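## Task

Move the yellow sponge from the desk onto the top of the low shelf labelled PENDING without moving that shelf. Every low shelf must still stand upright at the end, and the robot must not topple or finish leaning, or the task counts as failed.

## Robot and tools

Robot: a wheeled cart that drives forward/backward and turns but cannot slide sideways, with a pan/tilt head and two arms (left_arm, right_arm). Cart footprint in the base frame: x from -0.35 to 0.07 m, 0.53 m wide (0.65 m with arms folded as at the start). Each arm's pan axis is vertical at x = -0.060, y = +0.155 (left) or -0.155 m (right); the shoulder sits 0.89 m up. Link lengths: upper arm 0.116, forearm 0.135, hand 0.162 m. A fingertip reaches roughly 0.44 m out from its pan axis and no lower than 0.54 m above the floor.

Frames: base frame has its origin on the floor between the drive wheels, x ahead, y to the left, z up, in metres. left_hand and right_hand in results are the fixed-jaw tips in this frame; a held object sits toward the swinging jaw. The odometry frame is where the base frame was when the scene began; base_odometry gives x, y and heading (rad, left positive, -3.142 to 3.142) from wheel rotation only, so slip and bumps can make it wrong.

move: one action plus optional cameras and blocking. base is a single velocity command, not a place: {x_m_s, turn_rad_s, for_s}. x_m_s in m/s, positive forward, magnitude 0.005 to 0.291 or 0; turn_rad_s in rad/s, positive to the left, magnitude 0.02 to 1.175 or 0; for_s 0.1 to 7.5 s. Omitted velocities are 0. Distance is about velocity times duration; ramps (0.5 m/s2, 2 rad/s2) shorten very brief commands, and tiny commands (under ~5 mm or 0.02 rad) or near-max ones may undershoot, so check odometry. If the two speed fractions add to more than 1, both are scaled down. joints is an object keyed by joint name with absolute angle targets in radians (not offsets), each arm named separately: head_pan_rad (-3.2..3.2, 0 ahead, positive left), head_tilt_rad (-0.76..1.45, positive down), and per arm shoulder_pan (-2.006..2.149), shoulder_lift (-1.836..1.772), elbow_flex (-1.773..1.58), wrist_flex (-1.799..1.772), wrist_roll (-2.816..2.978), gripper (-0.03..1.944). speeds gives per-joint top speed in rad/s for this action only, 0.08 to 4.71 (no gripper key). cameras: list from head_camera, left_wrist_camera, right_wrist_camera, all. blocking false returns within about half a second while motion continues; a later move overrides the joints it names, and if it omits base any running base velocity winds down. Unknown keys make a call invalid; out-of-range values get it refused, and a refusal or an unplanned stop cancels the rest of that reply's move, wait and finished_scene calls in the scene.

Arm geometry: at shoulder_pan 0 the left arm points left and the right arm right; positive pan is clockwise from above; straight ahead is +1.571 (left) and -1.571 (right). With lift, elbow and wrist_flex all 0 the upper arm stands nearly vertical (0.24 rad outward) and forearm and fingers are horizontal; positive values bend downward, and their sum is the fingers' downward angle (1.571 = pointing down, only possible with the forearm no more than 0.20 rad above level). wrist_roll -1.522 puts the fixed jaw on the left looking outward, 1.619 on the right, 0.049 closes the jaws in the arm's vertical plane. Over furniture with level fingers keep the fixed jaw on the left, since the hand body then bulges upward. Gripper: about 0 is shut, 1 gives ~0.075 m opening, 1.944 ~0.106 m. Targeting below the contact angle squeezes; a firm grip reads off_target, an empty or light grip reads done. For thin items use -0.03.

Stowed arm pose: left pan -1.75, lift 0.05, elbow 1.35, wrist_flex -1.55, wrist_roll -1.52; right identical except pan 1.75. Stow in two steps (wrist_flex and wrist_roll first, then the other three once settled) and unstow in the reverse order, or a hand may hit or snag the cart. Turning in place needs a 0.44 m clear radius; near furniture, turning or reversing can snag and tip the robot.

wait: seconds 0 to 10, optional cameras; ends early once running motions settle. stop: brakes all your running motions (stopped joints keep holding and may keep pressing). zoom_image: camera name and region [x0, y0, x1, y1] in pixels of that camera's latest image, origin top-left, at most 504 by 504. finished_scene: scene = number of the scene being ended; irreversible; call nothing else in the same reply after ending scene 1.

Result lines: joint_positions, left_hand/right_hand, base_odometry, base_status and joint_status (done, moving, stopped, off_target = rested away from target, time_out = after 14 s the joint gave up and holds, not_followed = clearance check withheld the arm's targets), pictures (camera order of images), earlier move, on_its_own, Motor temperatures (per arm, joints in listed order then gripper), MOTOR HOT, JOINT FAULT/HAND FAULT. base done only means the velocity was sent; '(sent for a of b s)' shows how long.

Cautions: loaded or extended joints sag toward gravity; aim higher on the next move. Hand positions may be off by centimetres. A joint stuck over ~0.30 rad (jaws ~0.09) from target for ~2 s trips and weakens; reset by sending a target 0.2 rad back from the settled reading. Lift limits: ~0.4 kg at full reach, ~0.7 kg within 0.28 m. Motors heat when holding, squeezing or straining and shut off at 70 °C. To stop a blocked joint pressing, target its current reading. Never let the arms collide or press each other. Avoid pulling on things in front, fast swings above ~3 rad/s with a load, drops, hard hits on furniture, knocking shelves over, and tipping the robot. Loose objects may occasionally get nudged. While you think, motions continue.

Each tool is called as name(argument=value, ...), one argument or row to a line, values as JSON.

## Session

move(
  joints={"head_pan_rad": 0, "head_tilt_rad": 0.25},
  cameras=["head_camera"],
)

move(
  joints={"head_pan_rad": -0.85},
  cameras=["head_camera"],
)

move(
  joints={"head_pan_rad": -1.7, "head_tilt_rad": 0.1},
  cameras=["head_camera"],
)

move(
  joints={"head_pan_rad": -2.55},
  cameras=["head_camera"],
)

move(
  joints={"head_pan_rad": 2.7},
  cameras=["head_camera"],
)

move(
  joints={"head_pan_rad": 1.8},
  cameras=["head_camera"],
)

move(
  joints={"head_pan_rad": 0.9},
  cameras=["head_camera"],
)

Scene clock: 0.93 s.
Motor temperatures (°C): left_arm=[29 30 29 30 30 29] | right_arm=[29 27 26 27 29 27]
move: done
base_odometry: x=+0.000 y=+0.000 heading=+0.000
base_status: not commanded
joint_positions: head_pan_rad=+0.000 head_tilt_rad=+0.242 left_arm_shoulder_pan_rad=+0.002 left_arm_shoulder_lift_rad=-1.688 left_arm_elbow_flex_rad=+1.459 left_arm_wrist_flex_rad=+0.984 left_arm_wrist_roll_rad=-0.001 left_arm_gripper_rad=+0.000 right_arm_shoulder_pan_rad=+0.004 right_arm_shoulder_lift_rad=-1.732 right_arm_elbow_flex_rad=+1.485 right_arm_wrist_flex_rad=+1.015 right_arm_wrist_roll_rad=+0.000 right_arm_gripper_rad=+0.000
joint_status: all done
left_hand: x=-0.0597 y=+0.3120 z=+0.8286 quat_wxyz=(+0.397, -0.918, +0.023, +0.009) (m; base frame)
right_hand: x=-0.0607 y=-0.3093 z=+0.8243 quat_wxyz=(+0.009, +0.024, +0.920, -0.391) (m; base frame)
pictures: head_camera
Images, in order (width x height): head_camera 644x476.

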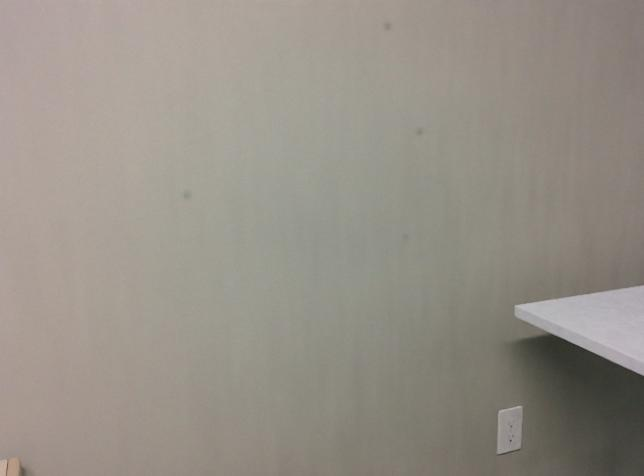

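Scene clock: 2.30 s.
move: done
base_odometry: x=+0.000 y=+0.000 heading=+0.000
base_status: not commanded
joint_positions: head_pan_rad=-0.841 head_tilt_rad=+0.242 left_arm_shoulder_pan_rad=+0.002 left_arm_shoulder_lift_rad=-1.688 left_arm_elbow_flex_rad=+1.459 left_arm_wrist_flex_rad=+0.984 left_arm_wrist_roll_rad=-0.001 left_arm_gripper_rad=+0.000 right_arm_shoulder_pan_rad=+0.004 right_arm_shoulder_lift_rad=-1.732 right_arm_elbow_flex_rad=+1.485 right_arm_wrist_flex_rad=+1.015 right_arm_wrist_roll_rad=+0.000 right_arm_gripper_rad=+0.000
joint_status: all done
left_hand: x=-0.0597 y=+0.3120 z=+0.8286 quat_wxyz=(+0.397, -0.918, +0.023, +0.009) (m; base frame)
right_hand: x=-0.0607 y=-0.3093 z=+0.8243 quat_wxyz=(+0.009, +0.024, +0.920, -0.391) (m; base frame)
pictures: head_camera
Images, in order (width x height): head_camera 644x476.

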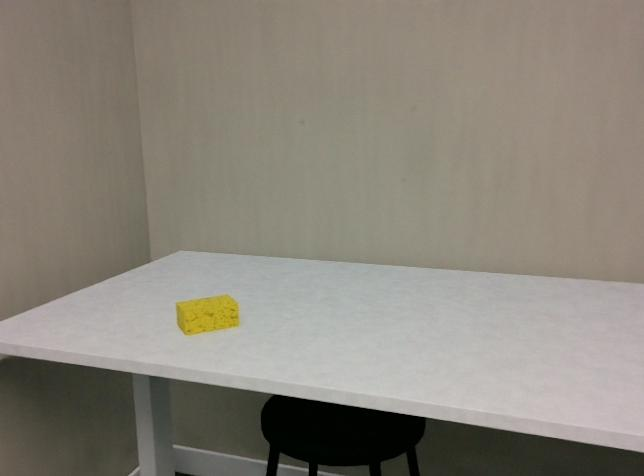

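Scene clock: 3.67 s.
move: done
base_odometry: x=+0.000 y=+0.000 heading=+0.000
base_status: not commanded
joint_positions: head_pan_rad=-1.690 head_tilt_rad=+0.111 left_arm_shoulder_pan_rad=+0.002 left_arm_shoulder_lift_rad=-1.688 left_arm_elbow_flex_rad=+1.459 left_arm_wrist_flex_rad=+0.984 left_arm_wrist_roll_rad=-0.001 left_arm_gripper_rad=+0.000 right_arm_shoulder_pan_rad=+0.004 right_arm_shoulder_lift_rad=-1.732 right_arm_elbow_flex_rad=+1.485 right_arm_wrist_flex_rad=+1.015 right_arm_wrist_roll_rad=+0.000 right_arm_gripper_rad=+0.000
joint_status: all done
left_hand: x=-0.0597 y=+0.3120 z=+0.8286 quat_wxyz=(+0.397, -0.918, +0.023, +0.009) (m; base frame)
right_hand: x=-0.0607 y=-0.3093 z=+0.8243 quat_wxyz=(+0.009, +0.024, +0.920, -0.391) (m; base frame)
pictures: head_camera
Images, in order (width x height): head_camera 644x476.

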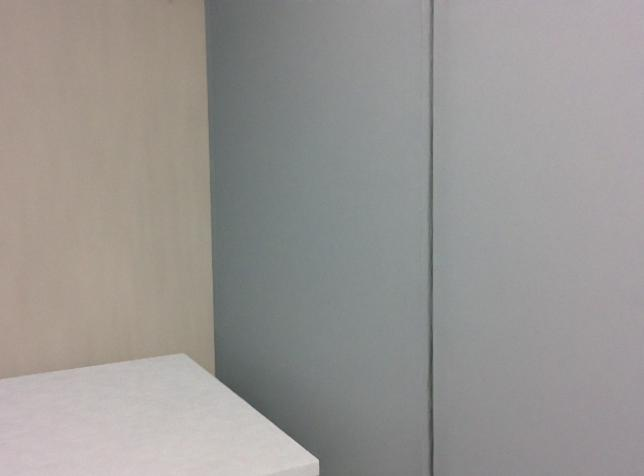

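Scene clock: 5.03 s.
move: done
base_odometry: x=+0.000 y=+0.000 heading=+0.000
base_status: not commanded
joint_positions: head_pan_rad=-2.540 head_tilt_rad=+0.111 left_arm_shoulder_pan_rad=+0.002 left_arm_shoulder_lift_rad=-1.688 left_arm_elbow_flex_rad=+1.459 left_arm_wrist_flex_rad=+0.984 left_arm_wrist_roll_rad=-0.001 left_arm_gripper_rad=+0.000 right_arm_shoulder_pan_rad=+0.004 right_arm_shoulder_lift_rad=-1.732 right_arm_elbow_flex_rad=+1.485 right_arm_wrist_flex_rad=+1.015 right_arm_wrist_roll_rad=+0.000 right_arm_gripper_rad=+0.000
joint_status: all done
left_hand: x=-0.0597 y=+0.3120 z=+0.8286 quat_wxyz=(+0.397, -0.918, +0.023, +0.009) (m; base frame)
right_hand: x=-0.0607 y=-0.3093 z=+0.8243 quat_wxyz=(+0.009, +0.024, +0.920, -0.391) (m; base frame)
pictures: head_camera
Images, in order (width x height): head_camera 644x476.

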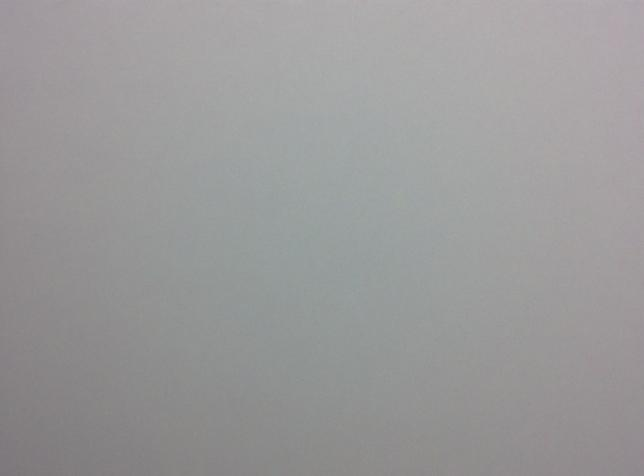

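Scene clock: 9.33 s.
move: done
base_odometry: x=+0.000 y=+0.000 heading=+0.000
base_status: not commanded
joint_positions: head_pan_rad=+2.689 head_tilt_rad=+0.111 left_arm_shoulder_pan_rad=+0.002 left_arm_shoulder_lift_rad=-1.688 left_arm_elbow_flex_rad=+1.459 left_arm_wrist_flex_rad=+0.984 left_arm_wrist_roll_rad=-0.001 left_arm_gripper_rad=+0.000 right_arm_shoulder_pan_rad=+0.004 right_arm_shoulder_lift_rad=-1.732 right_arm_elbow_flex_rad=+1.485 right_arm_wrist_flex_rad=+1.015 right_arm_wrist_roll_rad=+0.000 right_arm_gripper_rad=+0.000
joint_status: all done
left_hand: x=-0.0597 y=+0.3120 z=+0.8286 quat_wxyz=(+0.397, -0.918, +0.023, +0.009) (m; base frame)
right_hand: x=-0.0607 y=-0.3093 z=+0.8243 quat_wxyz=(+0.009, +0.024, +0.920, -0.391) (m; base frame)
pictures: head_camera
Images, in order (width x height): head_camera 644x476.

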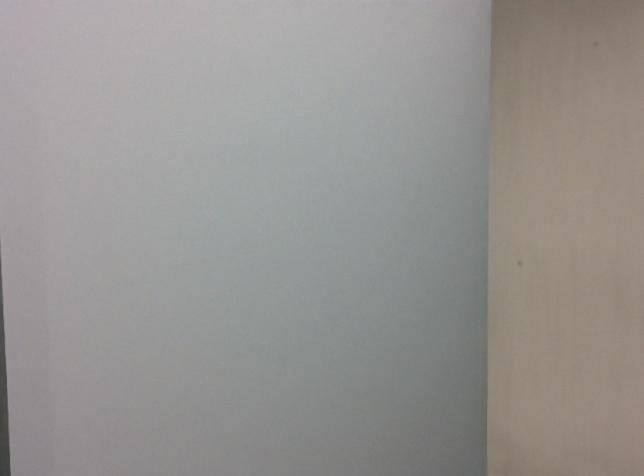

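Scene clock: 10.73 s.
move: done
base_odometry: x=+0.000 y=+0.000 heading=+0.000
base_status: not commanded
joint_positions: head_pan_rad=+1.809 head_tilt_rad=+0.111 left_arm_shoulder_pan_rad=+0.002 left_arm_shoulder_lift_rad=-1.688 left_arm_elbow_flex_rad=+1.459 left_arm_wrist_flex_rad=+0.984 left_arm_wrist_roll_rad=-0.001 left_arm_gripper_rad=+0.000 right_arm_shoulder_pan_rad=+0.004 right_arm_shoulder_lift_rad=-1.732 right_arm_elbow_flex_rad=+1.485 right_arm_wrist_flex_rad=+1.015 right_arm_wrist_roll_rad=+0.000 right_arm_gripper_rad=+0.000
joint_status: all done
left_hand: x=-0.0597 y=+0.3120 z=+0.8286 quat_wxyz=(+0.397, -0.918, +0.023, +0.009) (m; base frame)
right_hand: x=-0.0607 y=-0.3093 z=+0.8243 quat_wxyz=(+0.009, +0.024, +0.920, -0.391) (m; base frame)
pictures: head_camera
Images, in order (width x height): head_camera 644x476.

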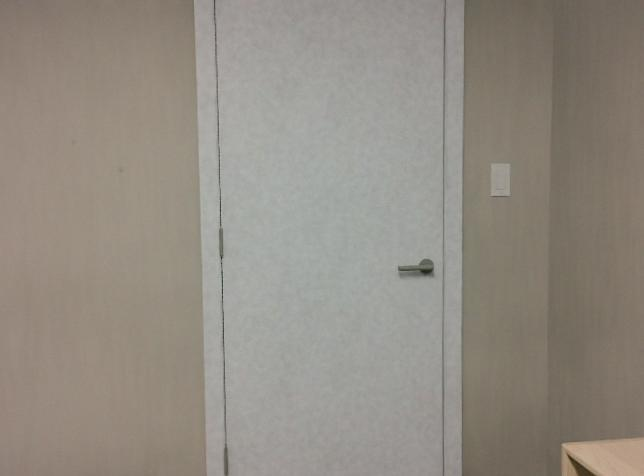

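Scene clock: 12.13 s.
move: done
base_odometry: x=+0.000 y=+0.000 heading=+0.000
base_status: not commanded
joint_positions: head_pan_rad=+0.910 head_tilt_rad=+0.111 left_arm_shoulder_pan_rad=+0.002 left_arm_shoulder_lift_rad=-1.688 left_arm_elbow_flex_rad=+1.459 left_arm_wrist_flex_rad=+0.984 left_arm_wrist_roll_rad=-0.001 left_arm_gripper_rad=+0.000 right_arm_shoulder_pan_rad=+0.004 right_arm_shoulder_lift_rad=-1.732 right_arm_elbow_flex_rad=+1.485 right_arm_wrist_flex_rad=+1.015 right_arm_wrist_roll_rad=+0.000 right_arm_gripper_rad=+0.000
joint_status: all done
left_hand: x=-0.0597 y=+0.3120 z=+0.8286 quat_wxyz=(+0.397, -0.918, +0.023, +0.009) (m; base frame)
right_hand: x=-0.0607 y=-0.3093 z=+0.8243 quat_wxyz=(+0.009, +0.024, +0.920, -0.391) (m; base frame)
pictures: head_camera
Images, in order (width x height): head_camera 644x476.

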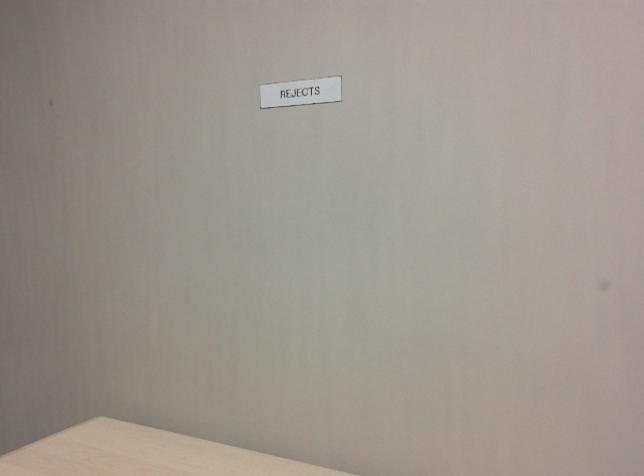

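move(
  joints={"head_pan_rad": 0.3, "head_tilt_rad": 0.75},
  cameras=["head_camera"],
)

move(
  joints={"head_pan_rad": -0.6, "head_tilt_rad": 0.6},
  cameras=["head_camera"],
)

Scene clock: 58.77 s.
move: done
base_odometry: x=+0.000 y=+0.000 heading=+0.000
base_status: not commanded
joint_positions: head_pan_rad=+0.310 head_tilt_rad=+0.744 left_arm_shoulder_pan_rad=+0.002 left_arm_shoulder_lift_rad=-1.688 left_arm_elbow_flex_rad=+1.459 left_arm_wrist_flex_rad=+0.984 left_arm_wrist_roll_rad=-0.001 left_arm_gripper_rad=+0.000 right_arm_shoulder_pan_rad=+0.004 right_arm_shoulder_lift_rad=-1.732 right_arm_elbow_flex_rad=+1.485 right_arm_wrist_flex_rad=+1.015 right_arm_wrist_roll_rad=+0.000 right_arm_gripper_rad=+0.000
joint_status: all done
left_hand: x=-0.0597 y=+0.3120 z=+0.8286 quat_wxyz=(+0.397, -0.918, +0.023, +0.009) (m; base frame)
right_hand: x=-0.0607 y=-0.3093 z=+0.8243 quat_wxyz=(+0.009, +0.024, +0.920, -0.391) (m; base frame)
pictures: head_camera
Images, in order (width x height): head_camera 644x476.

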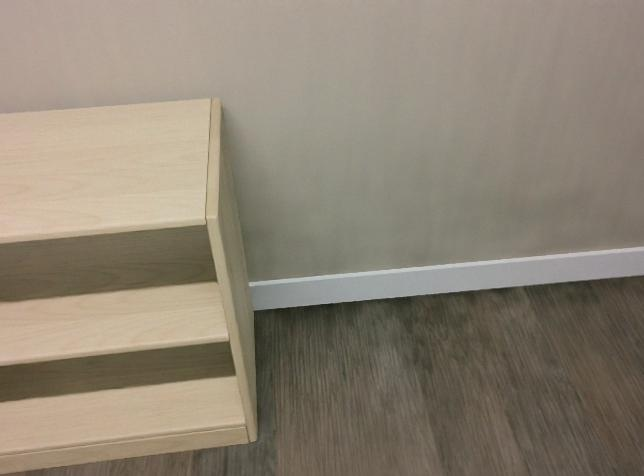

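Scene clock: 60.17 s.
move: done
base_odometry: x=+0.000 y=+0.000 heading=+0.000
base_status: not commanded
joint_positions: head_pan_rad=-0.591 head_tilt_rad=+0.613 left_arm_shoulder_pan_rad=+0.002 left_arm_shoulder_lift_rad=-1.688 left_arm_elbow_flex_rad=+1.459 left_arm_wrist_flex_rad=+0.984 left_arm_wrist_roll_rad=-0.001 left_arm_gripper_rad=+0.000 right_arm_shoulder_pan_rad=+0.004 right_arm_shoulder_lift_rad=-1.732 right_arm_elbow_flex_rad=+1.485 right_arm_wrist_flex_rad=+1.015 right_arm_wrist_roll_rad=+0.000 right_arm_gripper_rad=+0.000
joint_status: all done
left_hand: x=-0.0597 y=+0.3120 z=+0.8286 quat_wxyz=(+0.397, -0.918, +0.023, +0.009) (m; base frame)
right_hand: x=-0.0607 y=-0.3093 z=+0.8243 quat_wxyz=(+0.009, +0.024, +0.920, -0.391) (m; base frame)
pictures: head_camera
Images, in order (width x height): head_camera 644x476.

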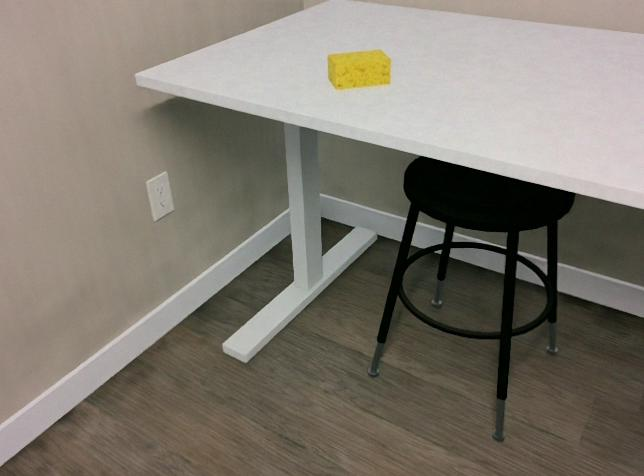

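move(
  base={"turn_rad_s": -0.3, "for_s": 0.64},
  joints={"head_pan_rad": 0, "head_tilt_rad": 0.8},
)

move(
  base={"x_m_s": 0.25, "for_s": 2.92},
)

move(
  base={"turn_rad_s": -0.6, "for_s": 1.51},
)

move(
  joints={"left_arm_shoulder_pan_rad": 2.09, "left_arm_shoulder_lift_rad": 0.4, "left_arm_elbow_flex_rad": -0.55, "left_arm_wrist_flex_rad": 0.4, "left_arm_wrist_roll_rad": -1.522, "left_arm_gripper_rad": 1.93},
)

move(
  base={"x_m_s": 0.15, "for_s": 1.5},
  cameras=["head_camera","left_wrist_camera"],
)

Scene clock: 105.10 s.
move: done
base_odometry: x=+0.000 y=+0.000 heading=-0.189
base_status: done (sent for 0.63 of 0.63 s)
joint_positions: head_pan_rad=-0.011 head_tilt_rad=+0.794 left_arm_shoulder_pan_rad=+0.003 left_arm_shoulder_lift_rad=-1.688 left_arm_elbow_flex_rad=+1.459 left_arm_wrist_flex_rad=+0.984 left_arm_wrist_roll_rad=-0.001 left_arm_gripper_rad=+0.000 right_arm_shoulder_pan_rad=+0.000 right_arm_shoulder_lift_rad=-1.732 right_arm_elbow_flex_rad=+1.485 right_arm_wrist_flex_rad=+1.015 right_arm_wrist_roll_rad=+0.000 right_arm_gripper_rad=+0.000
joint_status: all done
left_hand: x=-0.0595 y=+0.3120 z=+0.8286 quat_wxyz=(+0.397, -0.918, +0.024, +0.009) (m; base frame)
right_hand: x=-0.0599 y=-0.3093 z=+0.8243 quat_wxyz=(+0.010, +0.022, +0.920, -0.391) (m; base frame)
pictures: none

Scene clock: 109.20 s.
move: done
base_odometry: x=+0.720 y=-0.138 heading=-0.190
base_status: done (sent for 2.93 of 2.93 s)
joint_positions: head_pan_rad=-0.011 head_tilt_rad=+0.794 left_arm_shoulder_pan_rad=-0.003 left_arm_shoulder_lift_rad=-1.688 left_arm_elbow_flex_rad=+1.459 left_arm_wrist_flex_rad=+0.984 left_arm_wrist_roll_rad=-0.001 left_arm_gripper_rad=+0.000 right_arm_shoulder_pan_rad=-0.002 right_arm_shoulder_lift_rad=-1.732 right_arm_elbow_flex_rad=+1.485 right_arm_wrist_flex_rad=+1.015 right_arm_wrist_roll_rad=+0.000 right_arm_gripper_rad=+0.000
joint_status: not commanded
left_hand: x=-0.0604 y=+0.3120 z=+0.8286 quat_wxyz=(+0.397, -0.918, +0.021, +0.010) (m; base frame)
right_hand: x=-0.0597 y=-0.3093 z=+0.8243 quat_wxyz=(+0.010, +0.021, +0.920, -0.390) (m; base frame)
pictures: none

Scene clock: 111.37 s.
move: done
base_odometry: x=+0.720 y=-0.138 heading=-1.089
base_status: done (sent for 1.5 of 1.5 s)
joint_positions: head_pan_rad=-0.011 head_tilt_rad=+0.794 left_arm_shoulder_pan_rad=+0.003 left_arm_shoulder_lift_rad=-1.688 left_arm_elbow_flex_rad=+1.459 left_arm_wrist_flex_rad=+0.984 left_arm_wrist_roll_rad=-0.001 left_arm_gripper_rad=+0.000 right_arm_shoulder_pan_rad=+0.001 right_arm_shoulder_lift_rad=-1.732 right_arm_elbow_flex_rad=+1.485 right_arm_wrist_flex_rad=+1.015 right_arm_wrist_roll_rad=+0.000 right_arm_gripper_rad=+0.000
joint_status: not commanded
left_hand: x=-0.0595 y=+0.3120 z=+0.8286 quat_wxyz=(+0.397, -0.918, +0.024, +0.009) (m; base frame)
right_hand: x=-0.0602 y=-0.3093 z=+0.8243 quat_wxyz=(+0.009, +0.023, +0.920, -0.391) (m; base frame)
pictures: none

Scene clock: 113.60 s.
move: done
base_odometry: x=+0.720 y=-0.138 heading=-1.089
base_status: not commanded
joint_positions: head_pan_rad=-0.011 head_tilt_rad=+0.794 left_arm_shoulder_pan_rad=+2.083 left_arm_shoulder_lift_rad=+0.413 left_arm_elbow_flex_rad=-0.510 left_arm_wrist_flex_rad=+0.415 left_arm_wrist_roll_rad=-1.526 left_arm_gripper_rad=+1.922 right_arm_shoulder_pan_rad=+0.003 right_arm_shoulder_lift_rad=-1.732 right_arm_elbow_flex_rad=+1.485 right_arm_wrist_flex_rad=+1.015 right_arm_wrist_roll_rad=+0.000 right_arm_gripper_rad=+0.000
joint_status: all done
left_hand: x=+0.2815 y=-0.0283 z=+0.9538 quat_wxyz=(+0.568, +0.207, +0.783, -0.148) (m; base frame)
right_hand: x=-0.0604 y=-0.3093 z=+0.8243 quat_wxyz=(+0.009, +0.024, +0.920, -0.391) (m; base frame)
pictures: none

Scene clock: 115.97 s.
move: done
base_odometry: x=+0.824 y=-0.338 heading=-1.092
base_status: done (sent for 1.5 of 1.5 s)
joint_positions: head_pan_rad=-0.011 head_tilt_rad=+0.794 left_arm_shoulder_pan_rad=+2.083 left_arm_shoulder_lift_rad=+0.413 left_arm_elbow_flex_rad=-0.510 left_arm_wrist_flex_rad=+0.415 left_arm_wrist_roll_rad=-1.526 left_arm_gripper_rad=+1.922 right_arm_shoulder_pan_rad=+0.000 right_arm_shoulder_lift_rad=-1.732 right_arm_elbow_flex_rad=+1.485 right_arm_wrist_flex_rad=+1.015 right_arm_wrist_roll_rad=+0.000 right_arm_gripper_rad=+0.000
joint_status: not commanded
left_hand: x=+0.2815 y=-0.0283 z=+0.9538 quat_wxyz=(+0.568, +0.207, +0.783, -0.148) (m; base frame)
right_hand: x=-0.0599 y=-0.3093 z=+0.8243 quat_wxyz=(+0.010, +0.022, +0.920, -0.391) (m; base frame)
pictures: head_camera, left_wrist_camera
Images, in order (width x height): head_camera 644x476, left_wrist_camera 644x476.

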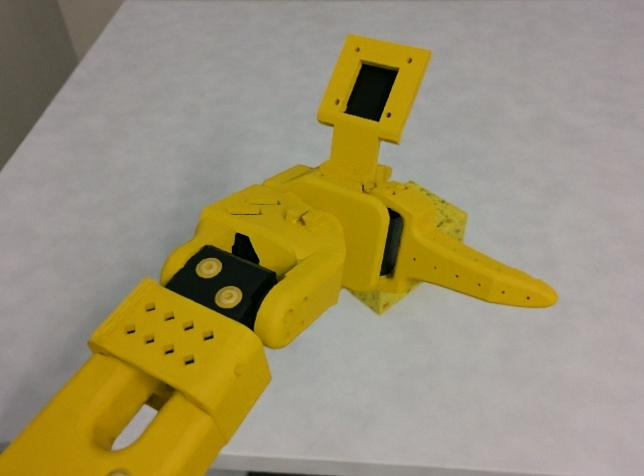

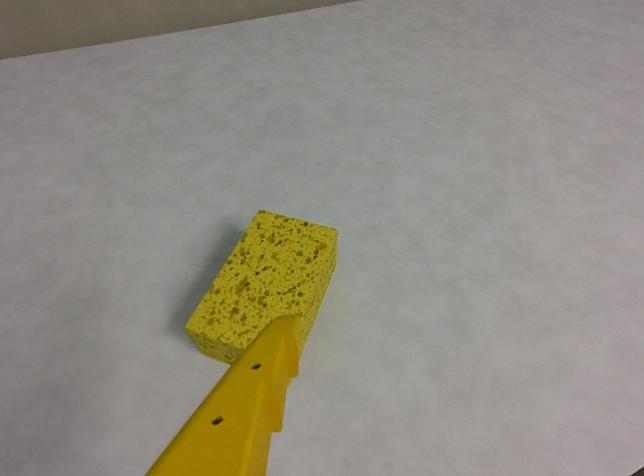

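move(
  joints={"left_arm_shoulder_pan_rad": 2.05, "left_arm_shoulder_lift_rad": 0.68, "left_arm_elbow_flex_rad": -0.8, "left_arm_wrist_flex_rad": 0.3},
  base={"x_m_s": 0.1, "for_s": 0.9},
  cameras=["head_camera","left_wrist_camera"],
)

Scene clock: 133.60 s.
move: done
base_odometry: x=+0.865 y=-0.419 heading=-1.091
base_status: done (sent for 0.9 of 0.9 s)
joint_positions: head_pan_rad=-0.011 head_tilt_rad=+0.794 left_arm_shoulder_pan_rad=+2.048 left_arm_shoulder_lift_rad=+0.695 left_arm_elbow_flex_rad=-0.762 left_arm_wrist_flex_rad=+0.315 left_arm_wrist_roll_rad=-1.526 left_arm_gripper_rad=+1.922 right_arm_shoulder_pan_rad=+0.003 right_arm_shoulder_lift_rad=-1.732 right_arm_elbow_flex_rad=+1.485 right_arm_wrist_flex_rad=+1.015 right_arm_wrist_roll_rad=+0.000 right_arm_gripper_rad=+0.000
joint_status: all done
left_hand: x=+0.3111 y=-0.0282 z=+0.9370 quat_wxyz=(+0.597, +0.188, +0.767, -0.144) (m; base frame)
right_hand: x=-0.0604 y=-0.3093 z=+0.8243 quat_wxyz=(+0.009, +0.024, +0.920, -0.391) (m; base frame)
pictures: head_camera, left_wrist_camera
Images, in order (width x height): head_camera 644x476, left_wrist_camera 644x476.

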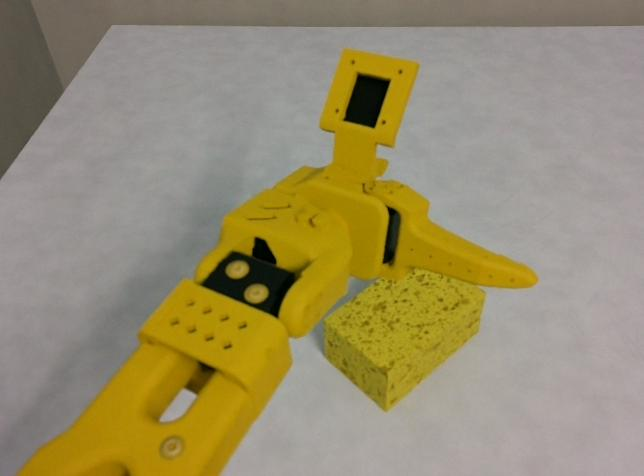

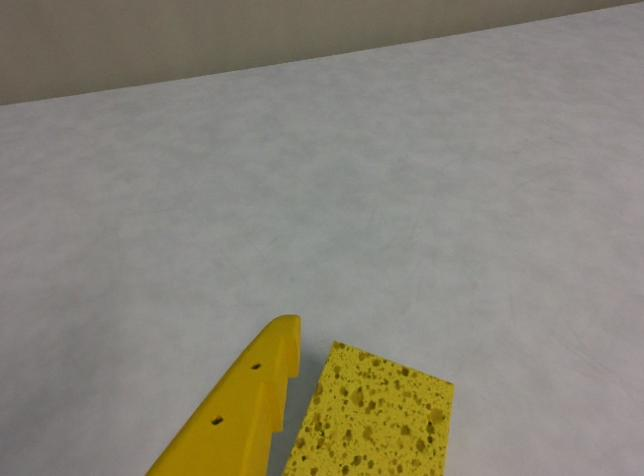

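move(
  joints={"left_arm_shoulder_pan_rad": 1.985, "left_arm_shoulder_lift_rad": 0.5, "left_arm_elbow_flex_rad": -0.43, "left_arm_wrist_flex_rad": 0.34},
)

move(
  joints={"left_arm_shoulder_lift_rad": 0.65},
  cameras=["head_camera","left_wrist_camera"],
)

Scene clock: 147.70 s.
move: done
base_odometry: x=+0.865 y=-0.419 heading=-1.091
base_status: not commanded
joint_positions: head_pan_rad=-0.011 head_tilt_rad=+0.794 left_arm_shoulder_pan_rad=+1.985 left_arm_shoulder_lift_rad=+0.567 left_arm_elbow_flex_rad=-0.426 left_arm_wrist_flex_rad=+0.338 left_arm_wrist_roll_rad=-1.526 left_arm_gripper_rad=+1.922 right_arm_shoulder_pan_rad=+0.003 right_arm_shoulder_lift_rad=-1.732 right_arm_elbow_flex_rad=+1.485 right_arm_wrist_flex_rad=+1.015 right_arm_wrist_roll_rad=+0.000 right_arm_gripper_rad=+0.000
joint_status: all done
left_hand: x=+0.3012 y=+0.0046 z=+0.8861 quat_wxyz=(+0.508, +0.177, +0.836, -0.106) (m; base frame)
right_hand: x=-0.0604 y=-0.3093 z=+0.8243 quat_wxyz=(+0.009, +0.024, +0.920, -0.391) (m; base frame)
pictures: none

Scene clock: 148.47 s.
move: done
base_odometry: x=+0.865 y=-0.419 heading=-1.091
base_status: not commanded
joint_positions: head_pan_rad=-0.011 head_tilt_rad=+0.794 left_arm_shoulder_pan_rad=+1.985 left_arm_shoulder_lift_rad=+0.665 left_arm_elbow_flex_rad=-0.424 left_arm_wrist_flex_rad=+0.338 left_arm_wrist_roll_rad=-1.526 left_arm_gripper_rad=+1.922 right_arm_shoulder_pan_rad=+0.003 right_arm_shoulder_lift_rad=-1.732 right_arm_elbow_flex_rad=+1.485 right_arm_wrist_flex_rad=+1.015 right_arm_wrist_roll_rad=+0.000 right_arm_gripper_rad=+0.000
joint_status: all done
left_hand: x=+0.2987 y=+0.0057 z=+0.8503 quat_wxyz=(+0.466, +0.182, +0.860, -0.097) (m; base frame)
right_hand: x=-0.0604 y=-0.3093 z=+0.8243 quat_wxyz=(+0.009, +0.024, +0.920, -0.391) (m; base frame)
pictures: head_camera, left_wrist_camera
Images, in order (width x height): head_camera 644x476, left_wrist_camera 644x476.

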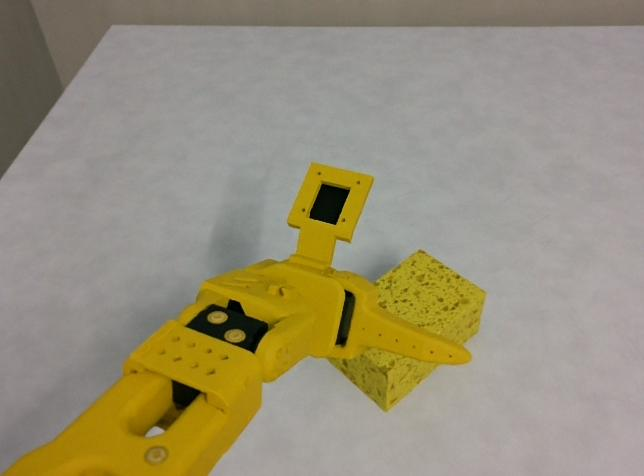

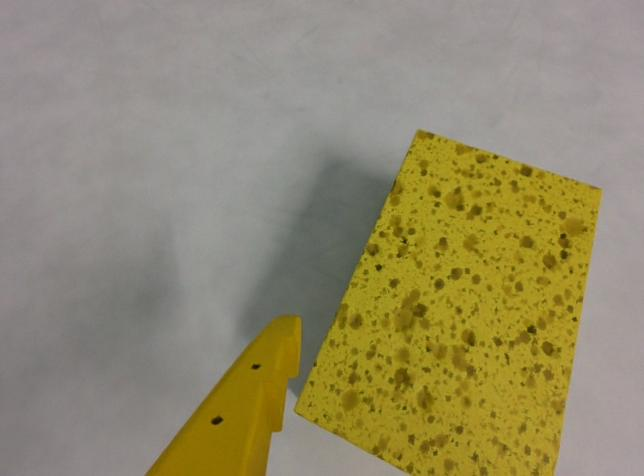

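move(
  joints={"left_arm_shoulder_pan_rad": 1.965, "left_arm_shoulder_lift_rad": 0.84},
  speeds={"left_arm_shoulder_lift_rad": 0.5},
  cameras=["head_camera","left_wrist_camera"],
)

Scene clock: 156.50 s.
move: done
base_odometry: x=+0.865 y=-0.419 heading=-1.091
base_status: not commanded
joint_positions: head_pan_rad=-0.011 head_tilt_rad=+0.794 left_arm_shoulder_pan_rad=+1.971 left_arm_shoulder_lift_rad=+0.855 left_arm_elbow_flex_rad=-0.424 left_arm_wrist_flex_rad=+0.338 left_arm_wrist_roll_rad=-1.526 left_arm_gripper_rad=+1.922 right_arm_shoulder_pan_rad=+0.003 right_arm_shoulder_lift_rad=-1.732 right_arm_elbow_flex_rad=+1.485 right_arm_wrist_flex_rad=+1.015 right_arm_wrist_roll_rad=+0.000 right_arm_gripper_rad=+0.000
joint_status: all done
left_hand: x=+0.2872 y=+0.0164 z=+0.7834 quat_wxyz=(+0.383, +0.185, +0.902, -0.077) (m; base frame)
right_hand: x=-0.0604 y=-0.3093 z=+0.8243 quat_wxyz=(+0.009, +0.024, +0.920, -0.391) (m; base frame)
pictures: head_camera, left_wrist_camera
Images, in order (width x height): head_camera 644x476, left_wrist_camera 644x476.

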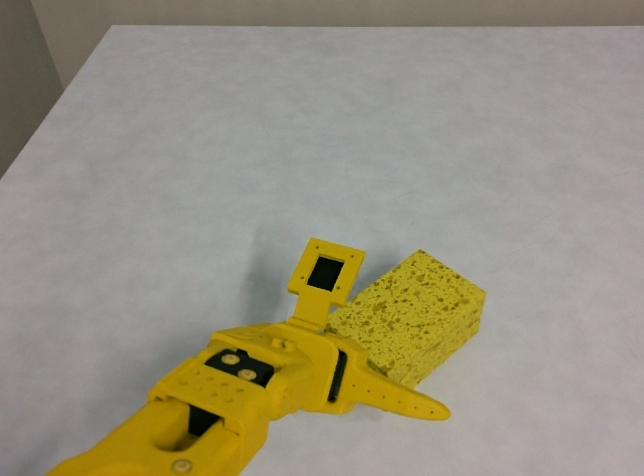

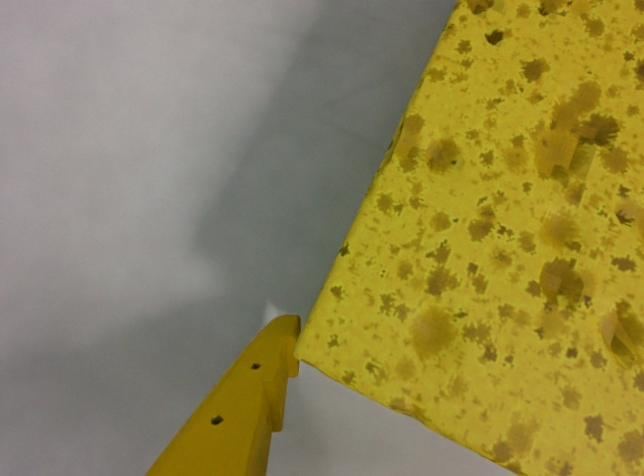

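move(
  base={"x_m_s": 0.06, "for_s": 0.7},
)

move(
  joints={"left_arm_gripper_rad": 0.7},
  cameras=["head_camera","left_wrist_camera"],
)

Scene clock: 163.53 s.
move: done
base_odometry: x=+0.885 y=-0.456 heading=-1.091
base_status: done (sent for 0.7 of 0.7 s)
joint_positions: head_pan_rad=-0.011 head_tilt_rad=+0.794 left_arm_shoulder_pan_rad=+1.968 left_arm_shoulder_lift_rad=+0.855 left_arm_elbow_flex_rad=-0.424 left_arm_wrist_flex_rad=+0.338 left_arm_wrist_roll_rad=-1.526 left_arm_gripper_rad=+1.922 right_arm_shoulder_pan_rad=+0.001 right_arm_shoulder_lift_rad=-1.732 right_arm_elbow_flex_rad=+1.485 right_arm_wrist_flex_rad=+1.015 right_arm_wrist_roll_rad=+0.000 right_arm_gripper_rad=+0.000
joint_status: not commanded
left_hand: x=+0.2876 y=+0.0175 z=+0.7834 quat_wxyz=(+0.383, +0.183, +0.902, -0.076) (m; base frame)
right_hand: x=-0.0602 y=-0.3093 z=+0.8243 quat_wxyz=(+0.009, +0.023, +0.920, -0.391) (m; base frame)
pictures: none

Scene clock: 164.67 s.
move: off_target
base_odometry: x=+0.885 y=-0.456 heading=-1.091
base_status: not commanded
joint_positions: head_pan_rad=-0.011 head_tilt_rad=+0.794 left_arm_shoulder_pan_rad=+1.987 left_arm_shoulder_lift_rad=+0.823 left_arm_elbow_flex_rad=-0.438 left_arm_wrist_flex_rad=+0.329 left_arm_wrist_roll_rad=-1.516 left_arm_gripper_rad=+0.844 right_arm_shoulder_pan_rad=+0.003 right_arm_shoulder_lift_rad=-1.732 right_arm_elbow_flex_rad=+1.485 right_arm_wrist_flex_rad=+1.015 right_arm_wrist_roll_rad=+0.000 right_arm_gripper_rad=+0.000
joint_status: left_arm_gripper_rad off_target (ended at +0.844, target +0.700)
left_hand: x=+0.2909 y=+0.0085 z=+0.7990 quat_wxyz=(+0.407, +0.185, +0.890, -0.087) (m; base frame)
right_hand: x=-0.0604 y=-0.3093 z=+0.8243 quat_wxyz=(+0.009, +0.024, +0.920, -0.391) (m; base frame)
pictures: head_camera, left_wrist_camera
Images, in order (width x height): head_camera 644x476, left_wrist_camera 644x476.

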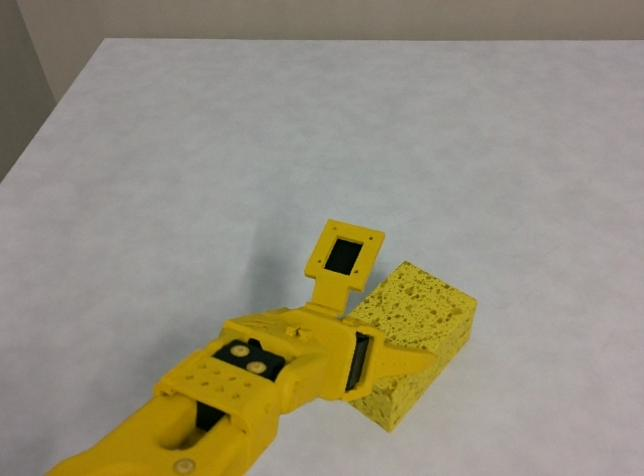

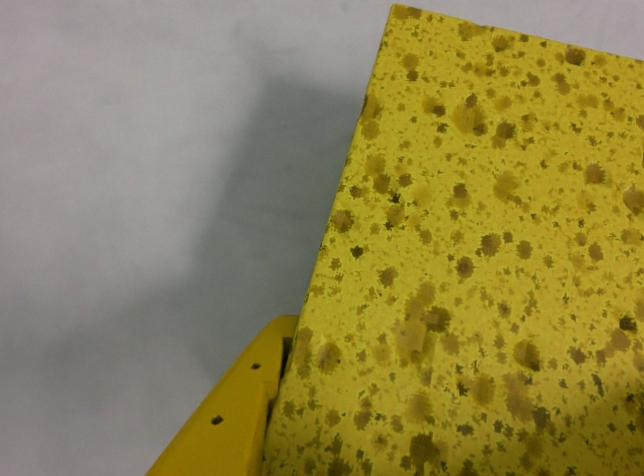

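move(
  joints={"left_arm_gripper_rad": 1.93, "left_arm_shoulder_lift_rad": 0.6},
)

move(
  joints={"left_arm_shoulder_pan_rad": 2.02, "left_arm_shoulder_lift_rad": 0.65},
  cameras=["head_camera","left_wrist_camera"],
)

Scene clock: 172.37 s.
move: done
base_odometry: x=+0.885 y=-0.456 heading=-1.091
base_status: not commanded
joint_positions: head_pan_rad=-0.011 head_tilt_rad=+0.794 left_arm_shoulder_pan_rad=+1.967 left_arm_shoulder_lift_rad=+0.666 left_arm_elbow_flex_rad=-0.426 left_arm_wrist_flex_rad=+0.339 left_arm_wrist_roll_rad=-1.518 left_arm_gripper_rad=+1.922 right_arm_shoulder_pan_rad=+0.001 right_arm_shoulder_lift_rad=-1.732 right_arm_elbow_flex_rad=+1.485 right_arm_wrist_flex_rad=+1.015 right_arm_wrist_roll_rad=+0.000 right_arm_gripper_rad=+0.000
joint_status: all done
left_hand: x=+0.3013 y=+0.0123 z=+0.8500 quat_wxyz=(+0.466, +0.171, +0.863, -0.094) (m; base frame)
right_hand: x=-0.0602 y=-0.3093 z=+0.8243 quat_wxyz=(+0.009, +0.023, +0.920, -0.391) (m; base frame)
pictures: none

Scene clock: 173.33 s.
move: done
base_odometry: x=+0.885 y=-0.456 heading=-1.091
base_status: not commanded
joint_positions: head_pan_rad=-0.011 head_tilt_rad=+0.794 left_arm_shoulder_pan_rad=+2.017 left_arm_shoulder_lift_rad=+0.666 left_arm_elbow_flex_rad=-0.426 left_arm_wrist_flex_rad=+0.339 left_arm_wrist_roll_rad=-1.527 left_arm_gripper_rad=+1.922 right_arm_shoulder_pan_rad=+0.001 right_arm_shoulder_lift_rad=-1.732 right_arm_elbow_flex_rad=+1.485 right_arm_wrist_flex_rad=+1.015 right_arm_wrist_roll_rad=+0.000 right_arm_gripper_rad=+0.000
joint_status: all done
left_hand: x=+0.2937 y=-0.0058 z=+0.8500 quat_wxyz=(+0.464, +0.197, +0.857, -0.104) (m; base frame)
right_hand: x=-0.0602 y=-0.3093 z=+0.8243 quat_wxyz=(+0.009, +0.023, +0.920, -0.391) (m; base frame)
pictures: head_camera, left_wrist_camera
Images, in order (width x height): head_camera 644x476, left_wrist_camera 644x476.

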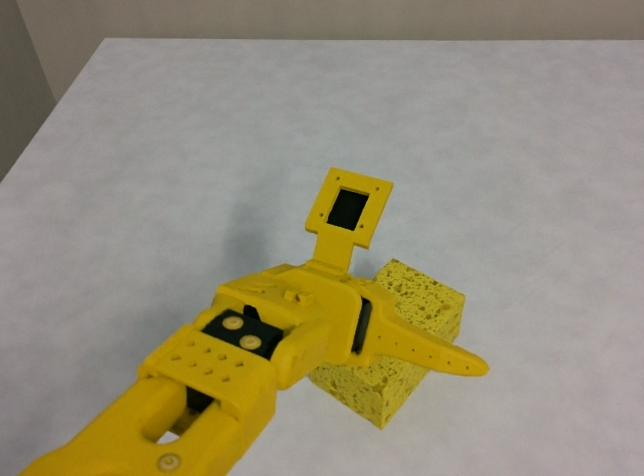

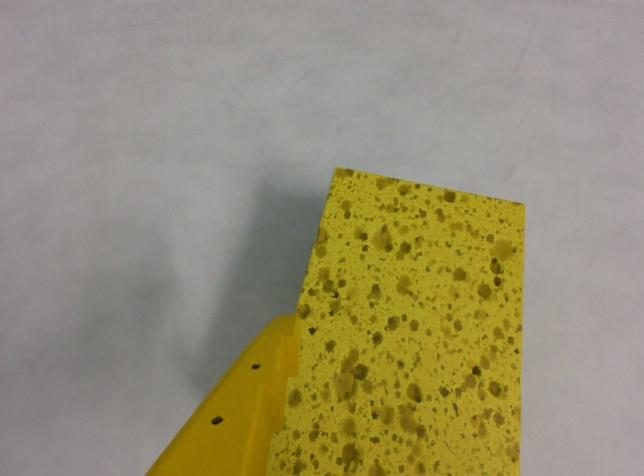

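move(
  joints={"left_arm_shoulder_pan_rad":2.0,"left_arm_shoulder_lift_rad":0.89},
  speeds={"left_arm_shoulder_lift_rad":0.4},
  cameras=["left_wrist_camera","head_camera"],
)

Scene clock: 205.47 s.
move: done
base_odometry: x=+0.885 y=-0.456 heading=-1.091
base_status: not commanded
joint_positions: head_pan_rad=-0.011 head_tilt_rad=+0.794 left_arm_shoulder_pan_rad=+1.999 left_arm_shoulder_lift_rad=+0.797 left_arm_elbow_flex_rad=-0.450 left_arm_wrist_flex_rad=+0.329 left_arm_wrist_roll_rad=-1.527 left_arm_gripper_rad=+1.922 right_arm_shoulder_pan_rad=+0.003 right_arm_shoulder_lift_rad=-1.732 right_arm_elbow_flex_rad=+1.485 right_arm_wrist_flex_rad=+1.015 right_arm_wrist_roll_rad=+0.000 right_arm_gripper_rad=+0.000
joint_status: all done
left_hand: x=+0.2929 y=+0.0025 z=+0.8113 quat_wxyz=(+0.423, +0.194, +0.880, -0.091) (m; base frame)
right_hand: x=-0.0604 y=-0.3093 z=+0.8243 quat_wxyz=(+0.009, +0.024, +0.920, -0.391) (m; base frame)
pictures: head_camera, left_wrist_camera
Images, in order (width x height): head_camera 644x476, left_wrist_camera 644x476.

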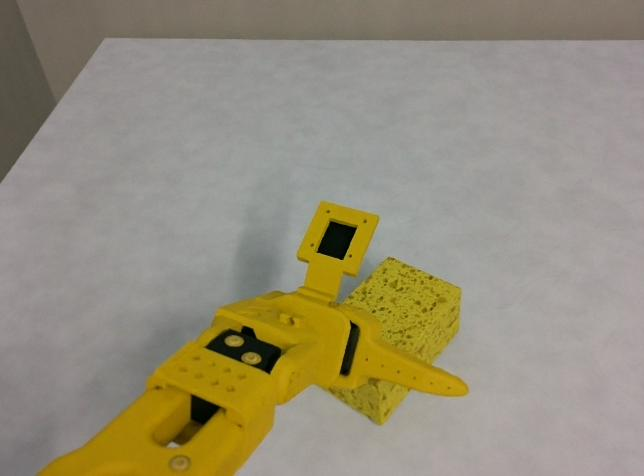

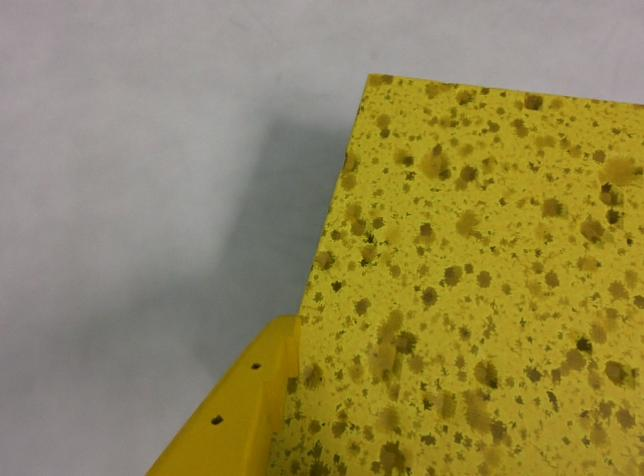

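move(
  joints={"left_arm_shoulder_lift_rad":0.68},
)

move(
  joints={"left_arm_shoulder_pan_rad":1.95},
)

move(
  joints={"left_arm_shoulder_lift_rad":0.9},
  speeds={"left_arm_shoulder_lift_rad":0.5},
  cameras=["left_wrist_camera","head_camera"],
)

Scene clock: 228.07 s.
move: done
base_odometry: x=+0.885 y=-0.456 heading=-1.091
base_status: not commanded
joint_positions: head_pan_rad=-0.011 head_tilt_rad=+0.794 left_arm_shoulder_pan_rad=+2.005 left_arm_shoulder_lift_rad=+0.749 left_arm_elbow_flex_rad=-0.427 left_arm_wrist_flex_rad=+0.341 left_arm_wrist_roll_rad=-1.527 left_arm_gripper_rad=+1.922 right_arm_shoulder_pan_rad=+0.003 right_arm_shoulder_lift_rad=-1.732 right_arm_elbow_flex_rad=+1.485 right_arm_wrist_flex_rad=+1.015 right_arm_wrist_roll_rad=+0.000 right_arm_gripper_rad=+0.000
joint_status: all done
left_hand: x=+0.2913 y=+0.0006 z=+0.8207 quat_wxyz=(+0.429, +0.196, +0.877, -0.093) (m; base frame)
right_hand: x=-0.0604 y=-0.3093 z=+0.8243 quat_wxyz=(+0.009, +0.024, +0.920, -0.391) (m; base frame)
pictures: none

Scene clock: 229.00 s.
move: done
base_odometry: x=+0.885 y=-0.456 heading=-1.091
base_status: not commanded
joint_positions: head_pan_rad=-0.011 head_tilt_rad=+0.794 left_arm_shoulder_pan_rad=+1.950 left_arm_shoulder_lift_rad=+0.749 left_arm_elbow_flex_rad=-0.427 left_arm_wrist_flex_rad=+0.341 left_arm_wrist_roll_rad=-1.527 left_arm_gripper_rad=+1.922 right_arm_shoulder_pan_rad=+0.001 right_arm_shoulder_lift_rad=-1.732 right_arm_elbow_flex_rad=+1.485 right_arm_wrist_flex_rad=+1.015 right_arm_wrist_roll_rad=+0.000 right_arm_gripper_rad=+0.000
joint_status: all done
left_hand: x=+0.2993 y=+0.0202 z=+0.8207 quat_wxyz=(+0.431, +0.171, +0.882, -0.082) (m; base frame)
right_hand: x=-0.0602 y=-0.3093 z=+0.8243 quat_wxyz=(+0.009, +0.023, +0.920, -0.391) (m; base frame)
pictures: none

Scene clock: 229.87 s.
move: done
base_odometry: x=+0.885 y=-0.456 heading=-1.091
base_status: not commanded
joint_positions: head_pan_rad=-0.011 head_tilt_rad=+0.794 left_arm_shoulder_pan_rad=+1.951 left_arm_shoulder_lift_rad=+0.901 left_arm_elbow_flex_rad=-0.427 left_arm_wrist_flex_rad=+0.329 left_arm_wrist_roll_rad=-1.527 left_arm_gripper_rad=+1.922 right_arm_shoulder_pan_rad=+0.001 right_arm_shoulder_lift_rad=-1.732 right_arm_elbow_flex_rad=+1.485 right_arm_wrist_flex_rad=+1.015 right_arm_wrist_roll_rad=+0.000 right_arm_gripper_rad=+0.000
joint_status: all done
left_hand: x=+0.2863 y=+0.0248 z=+0.7695 quat_wxyz=(+0.368, +0.178, +0.910, -0.070) (m; base frame)
right_hand: x=-0.0602 y=-0.3093 z=+0.8243 quat_wxyz=(+0.009, +0.023, +0.920, -0.391) (m; base frame)
pictures: head_camera, left_wrist_camera
Images, in order (width x height): head_camera 644x476, left_wrist_camera 644x476.

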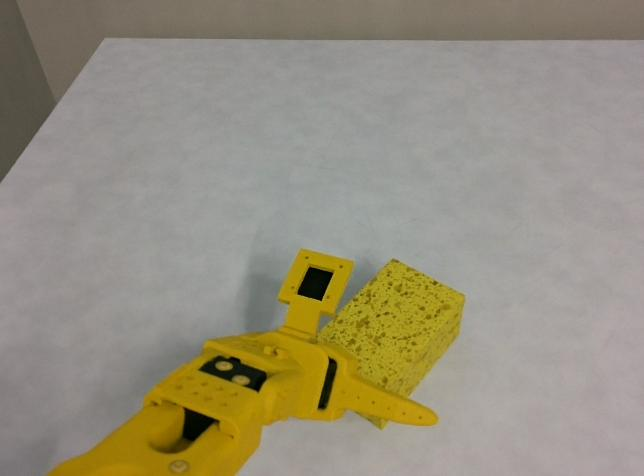

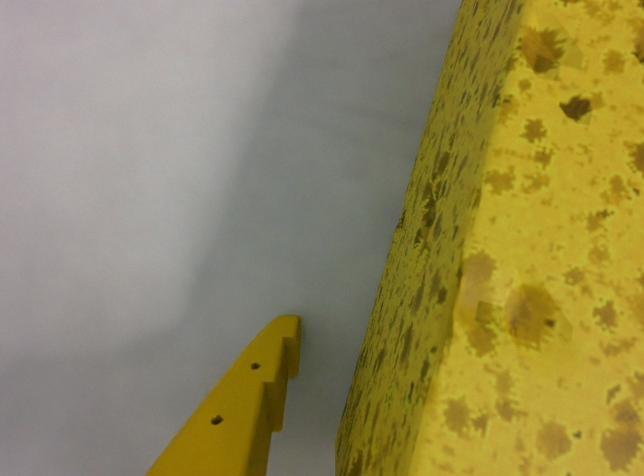

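move(
  joints={"left_arm_shoulder_pan_rad":1.972},
)

move(
  joints={"left_arm_gripper_rad":0.7},
  cameras=["left_wrist_camera","head_camera"],
)

Scene clock: 236.57 s.
move: done
base_odometry: x=+0.885 y=-0.456 heading=-1.091
base_status: not commanded
joint_positions: head_pan_rad=-0.011 head_tilt_rad=+0.794 left_arm_shoulder_pan_rad=+1.956 left_arm_shoulder_lift_rad=+0.901 left_arm_elbow_flex_rad=-0.427 left_arm_wrist_flex_rad=+0.329 left_arm_wrist_roll_rad=-1.527 left_arm_gripper_rad=+1.922 right_arm_shoulder_pan_rad=+0.001 right_arm_shoulder_lift_rad=-1.732 right_arm_elbow_flex_rad=+1.485 right_arm_wrist_flex_rad=+1.015 right_arm_wrist_roll_rad=+0.000 right_arm_gripper_rad=+0.000
joint_status: all done
left_hand: x=+0.2857 y=+0.0232 z=+0.7695 quat_wxyz=(+0.368, +0.180, +0.909, -0.071) (m; base frame)
right_hand: x=-0.0602 y=-0.3093 z=+0.8243 quat_wxyz=(+0.009, +0.023, +0.920, -0.391) (m; base frame)
pictures: none

Scene clock: 237.70 s.
move: done
base_odometry: x=+0.885 y=-0.456 heading=-1.091
base_status: not commanded
joint_positions: head_pan_rad=-0.011 head_tilt_rad=+0.795 left_arm_shoulder_pan_rad=+1.971 left_arm_shoulder_lift_rad=+0.901 left_arm_elbow_flex_rad=-0.429 left_arm_wrist_flex_rad=+0.330 left_arm_wrist_roll_rad=-1.527 left_arm_gripper_rad=+0.706 right_arm_shoulder_pan_rad=+0.003 right_arm_shoulder_lift_rad=-1.732 right_arm_elbow_flex_rad=+1.485 right_arm_wrist_flex_rad=+1.015 right_arm_wrist_roll_rad=+0.000 right_arm_gripper_rad=+0.000
joint_status: all done
left_hand: x=+0.2837 y=+0.0179 z=+0.7697 quat_wxyz=(+0.368, +0.187, +0.908, -0.074) (m; base frame)
right_hand: x=-0.0604 y=-0.3093 z=+0.8243 quat_wxyz=(+0.009, +0.024, +0.920, -0.391) (m; base frame)
pictures: head_camera, left_wrist_camera
Images, in order (width x height): head_camera 644x476, left_wrist_camera 644x476.

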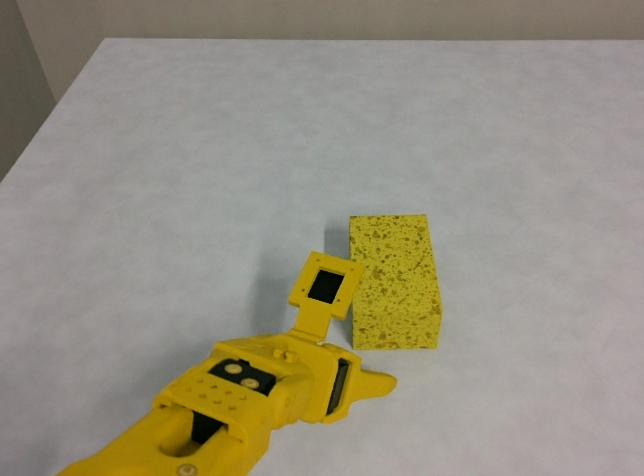

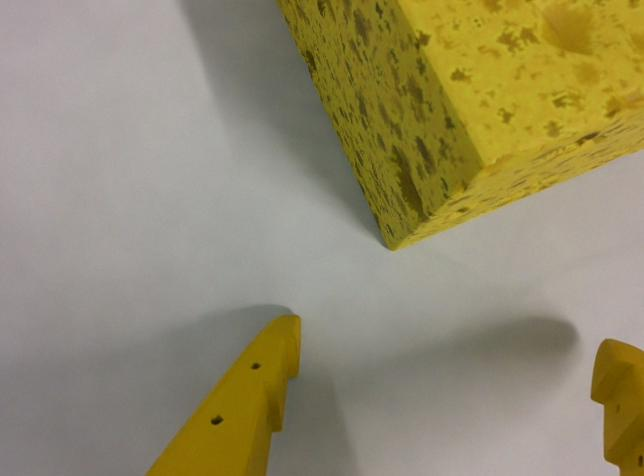

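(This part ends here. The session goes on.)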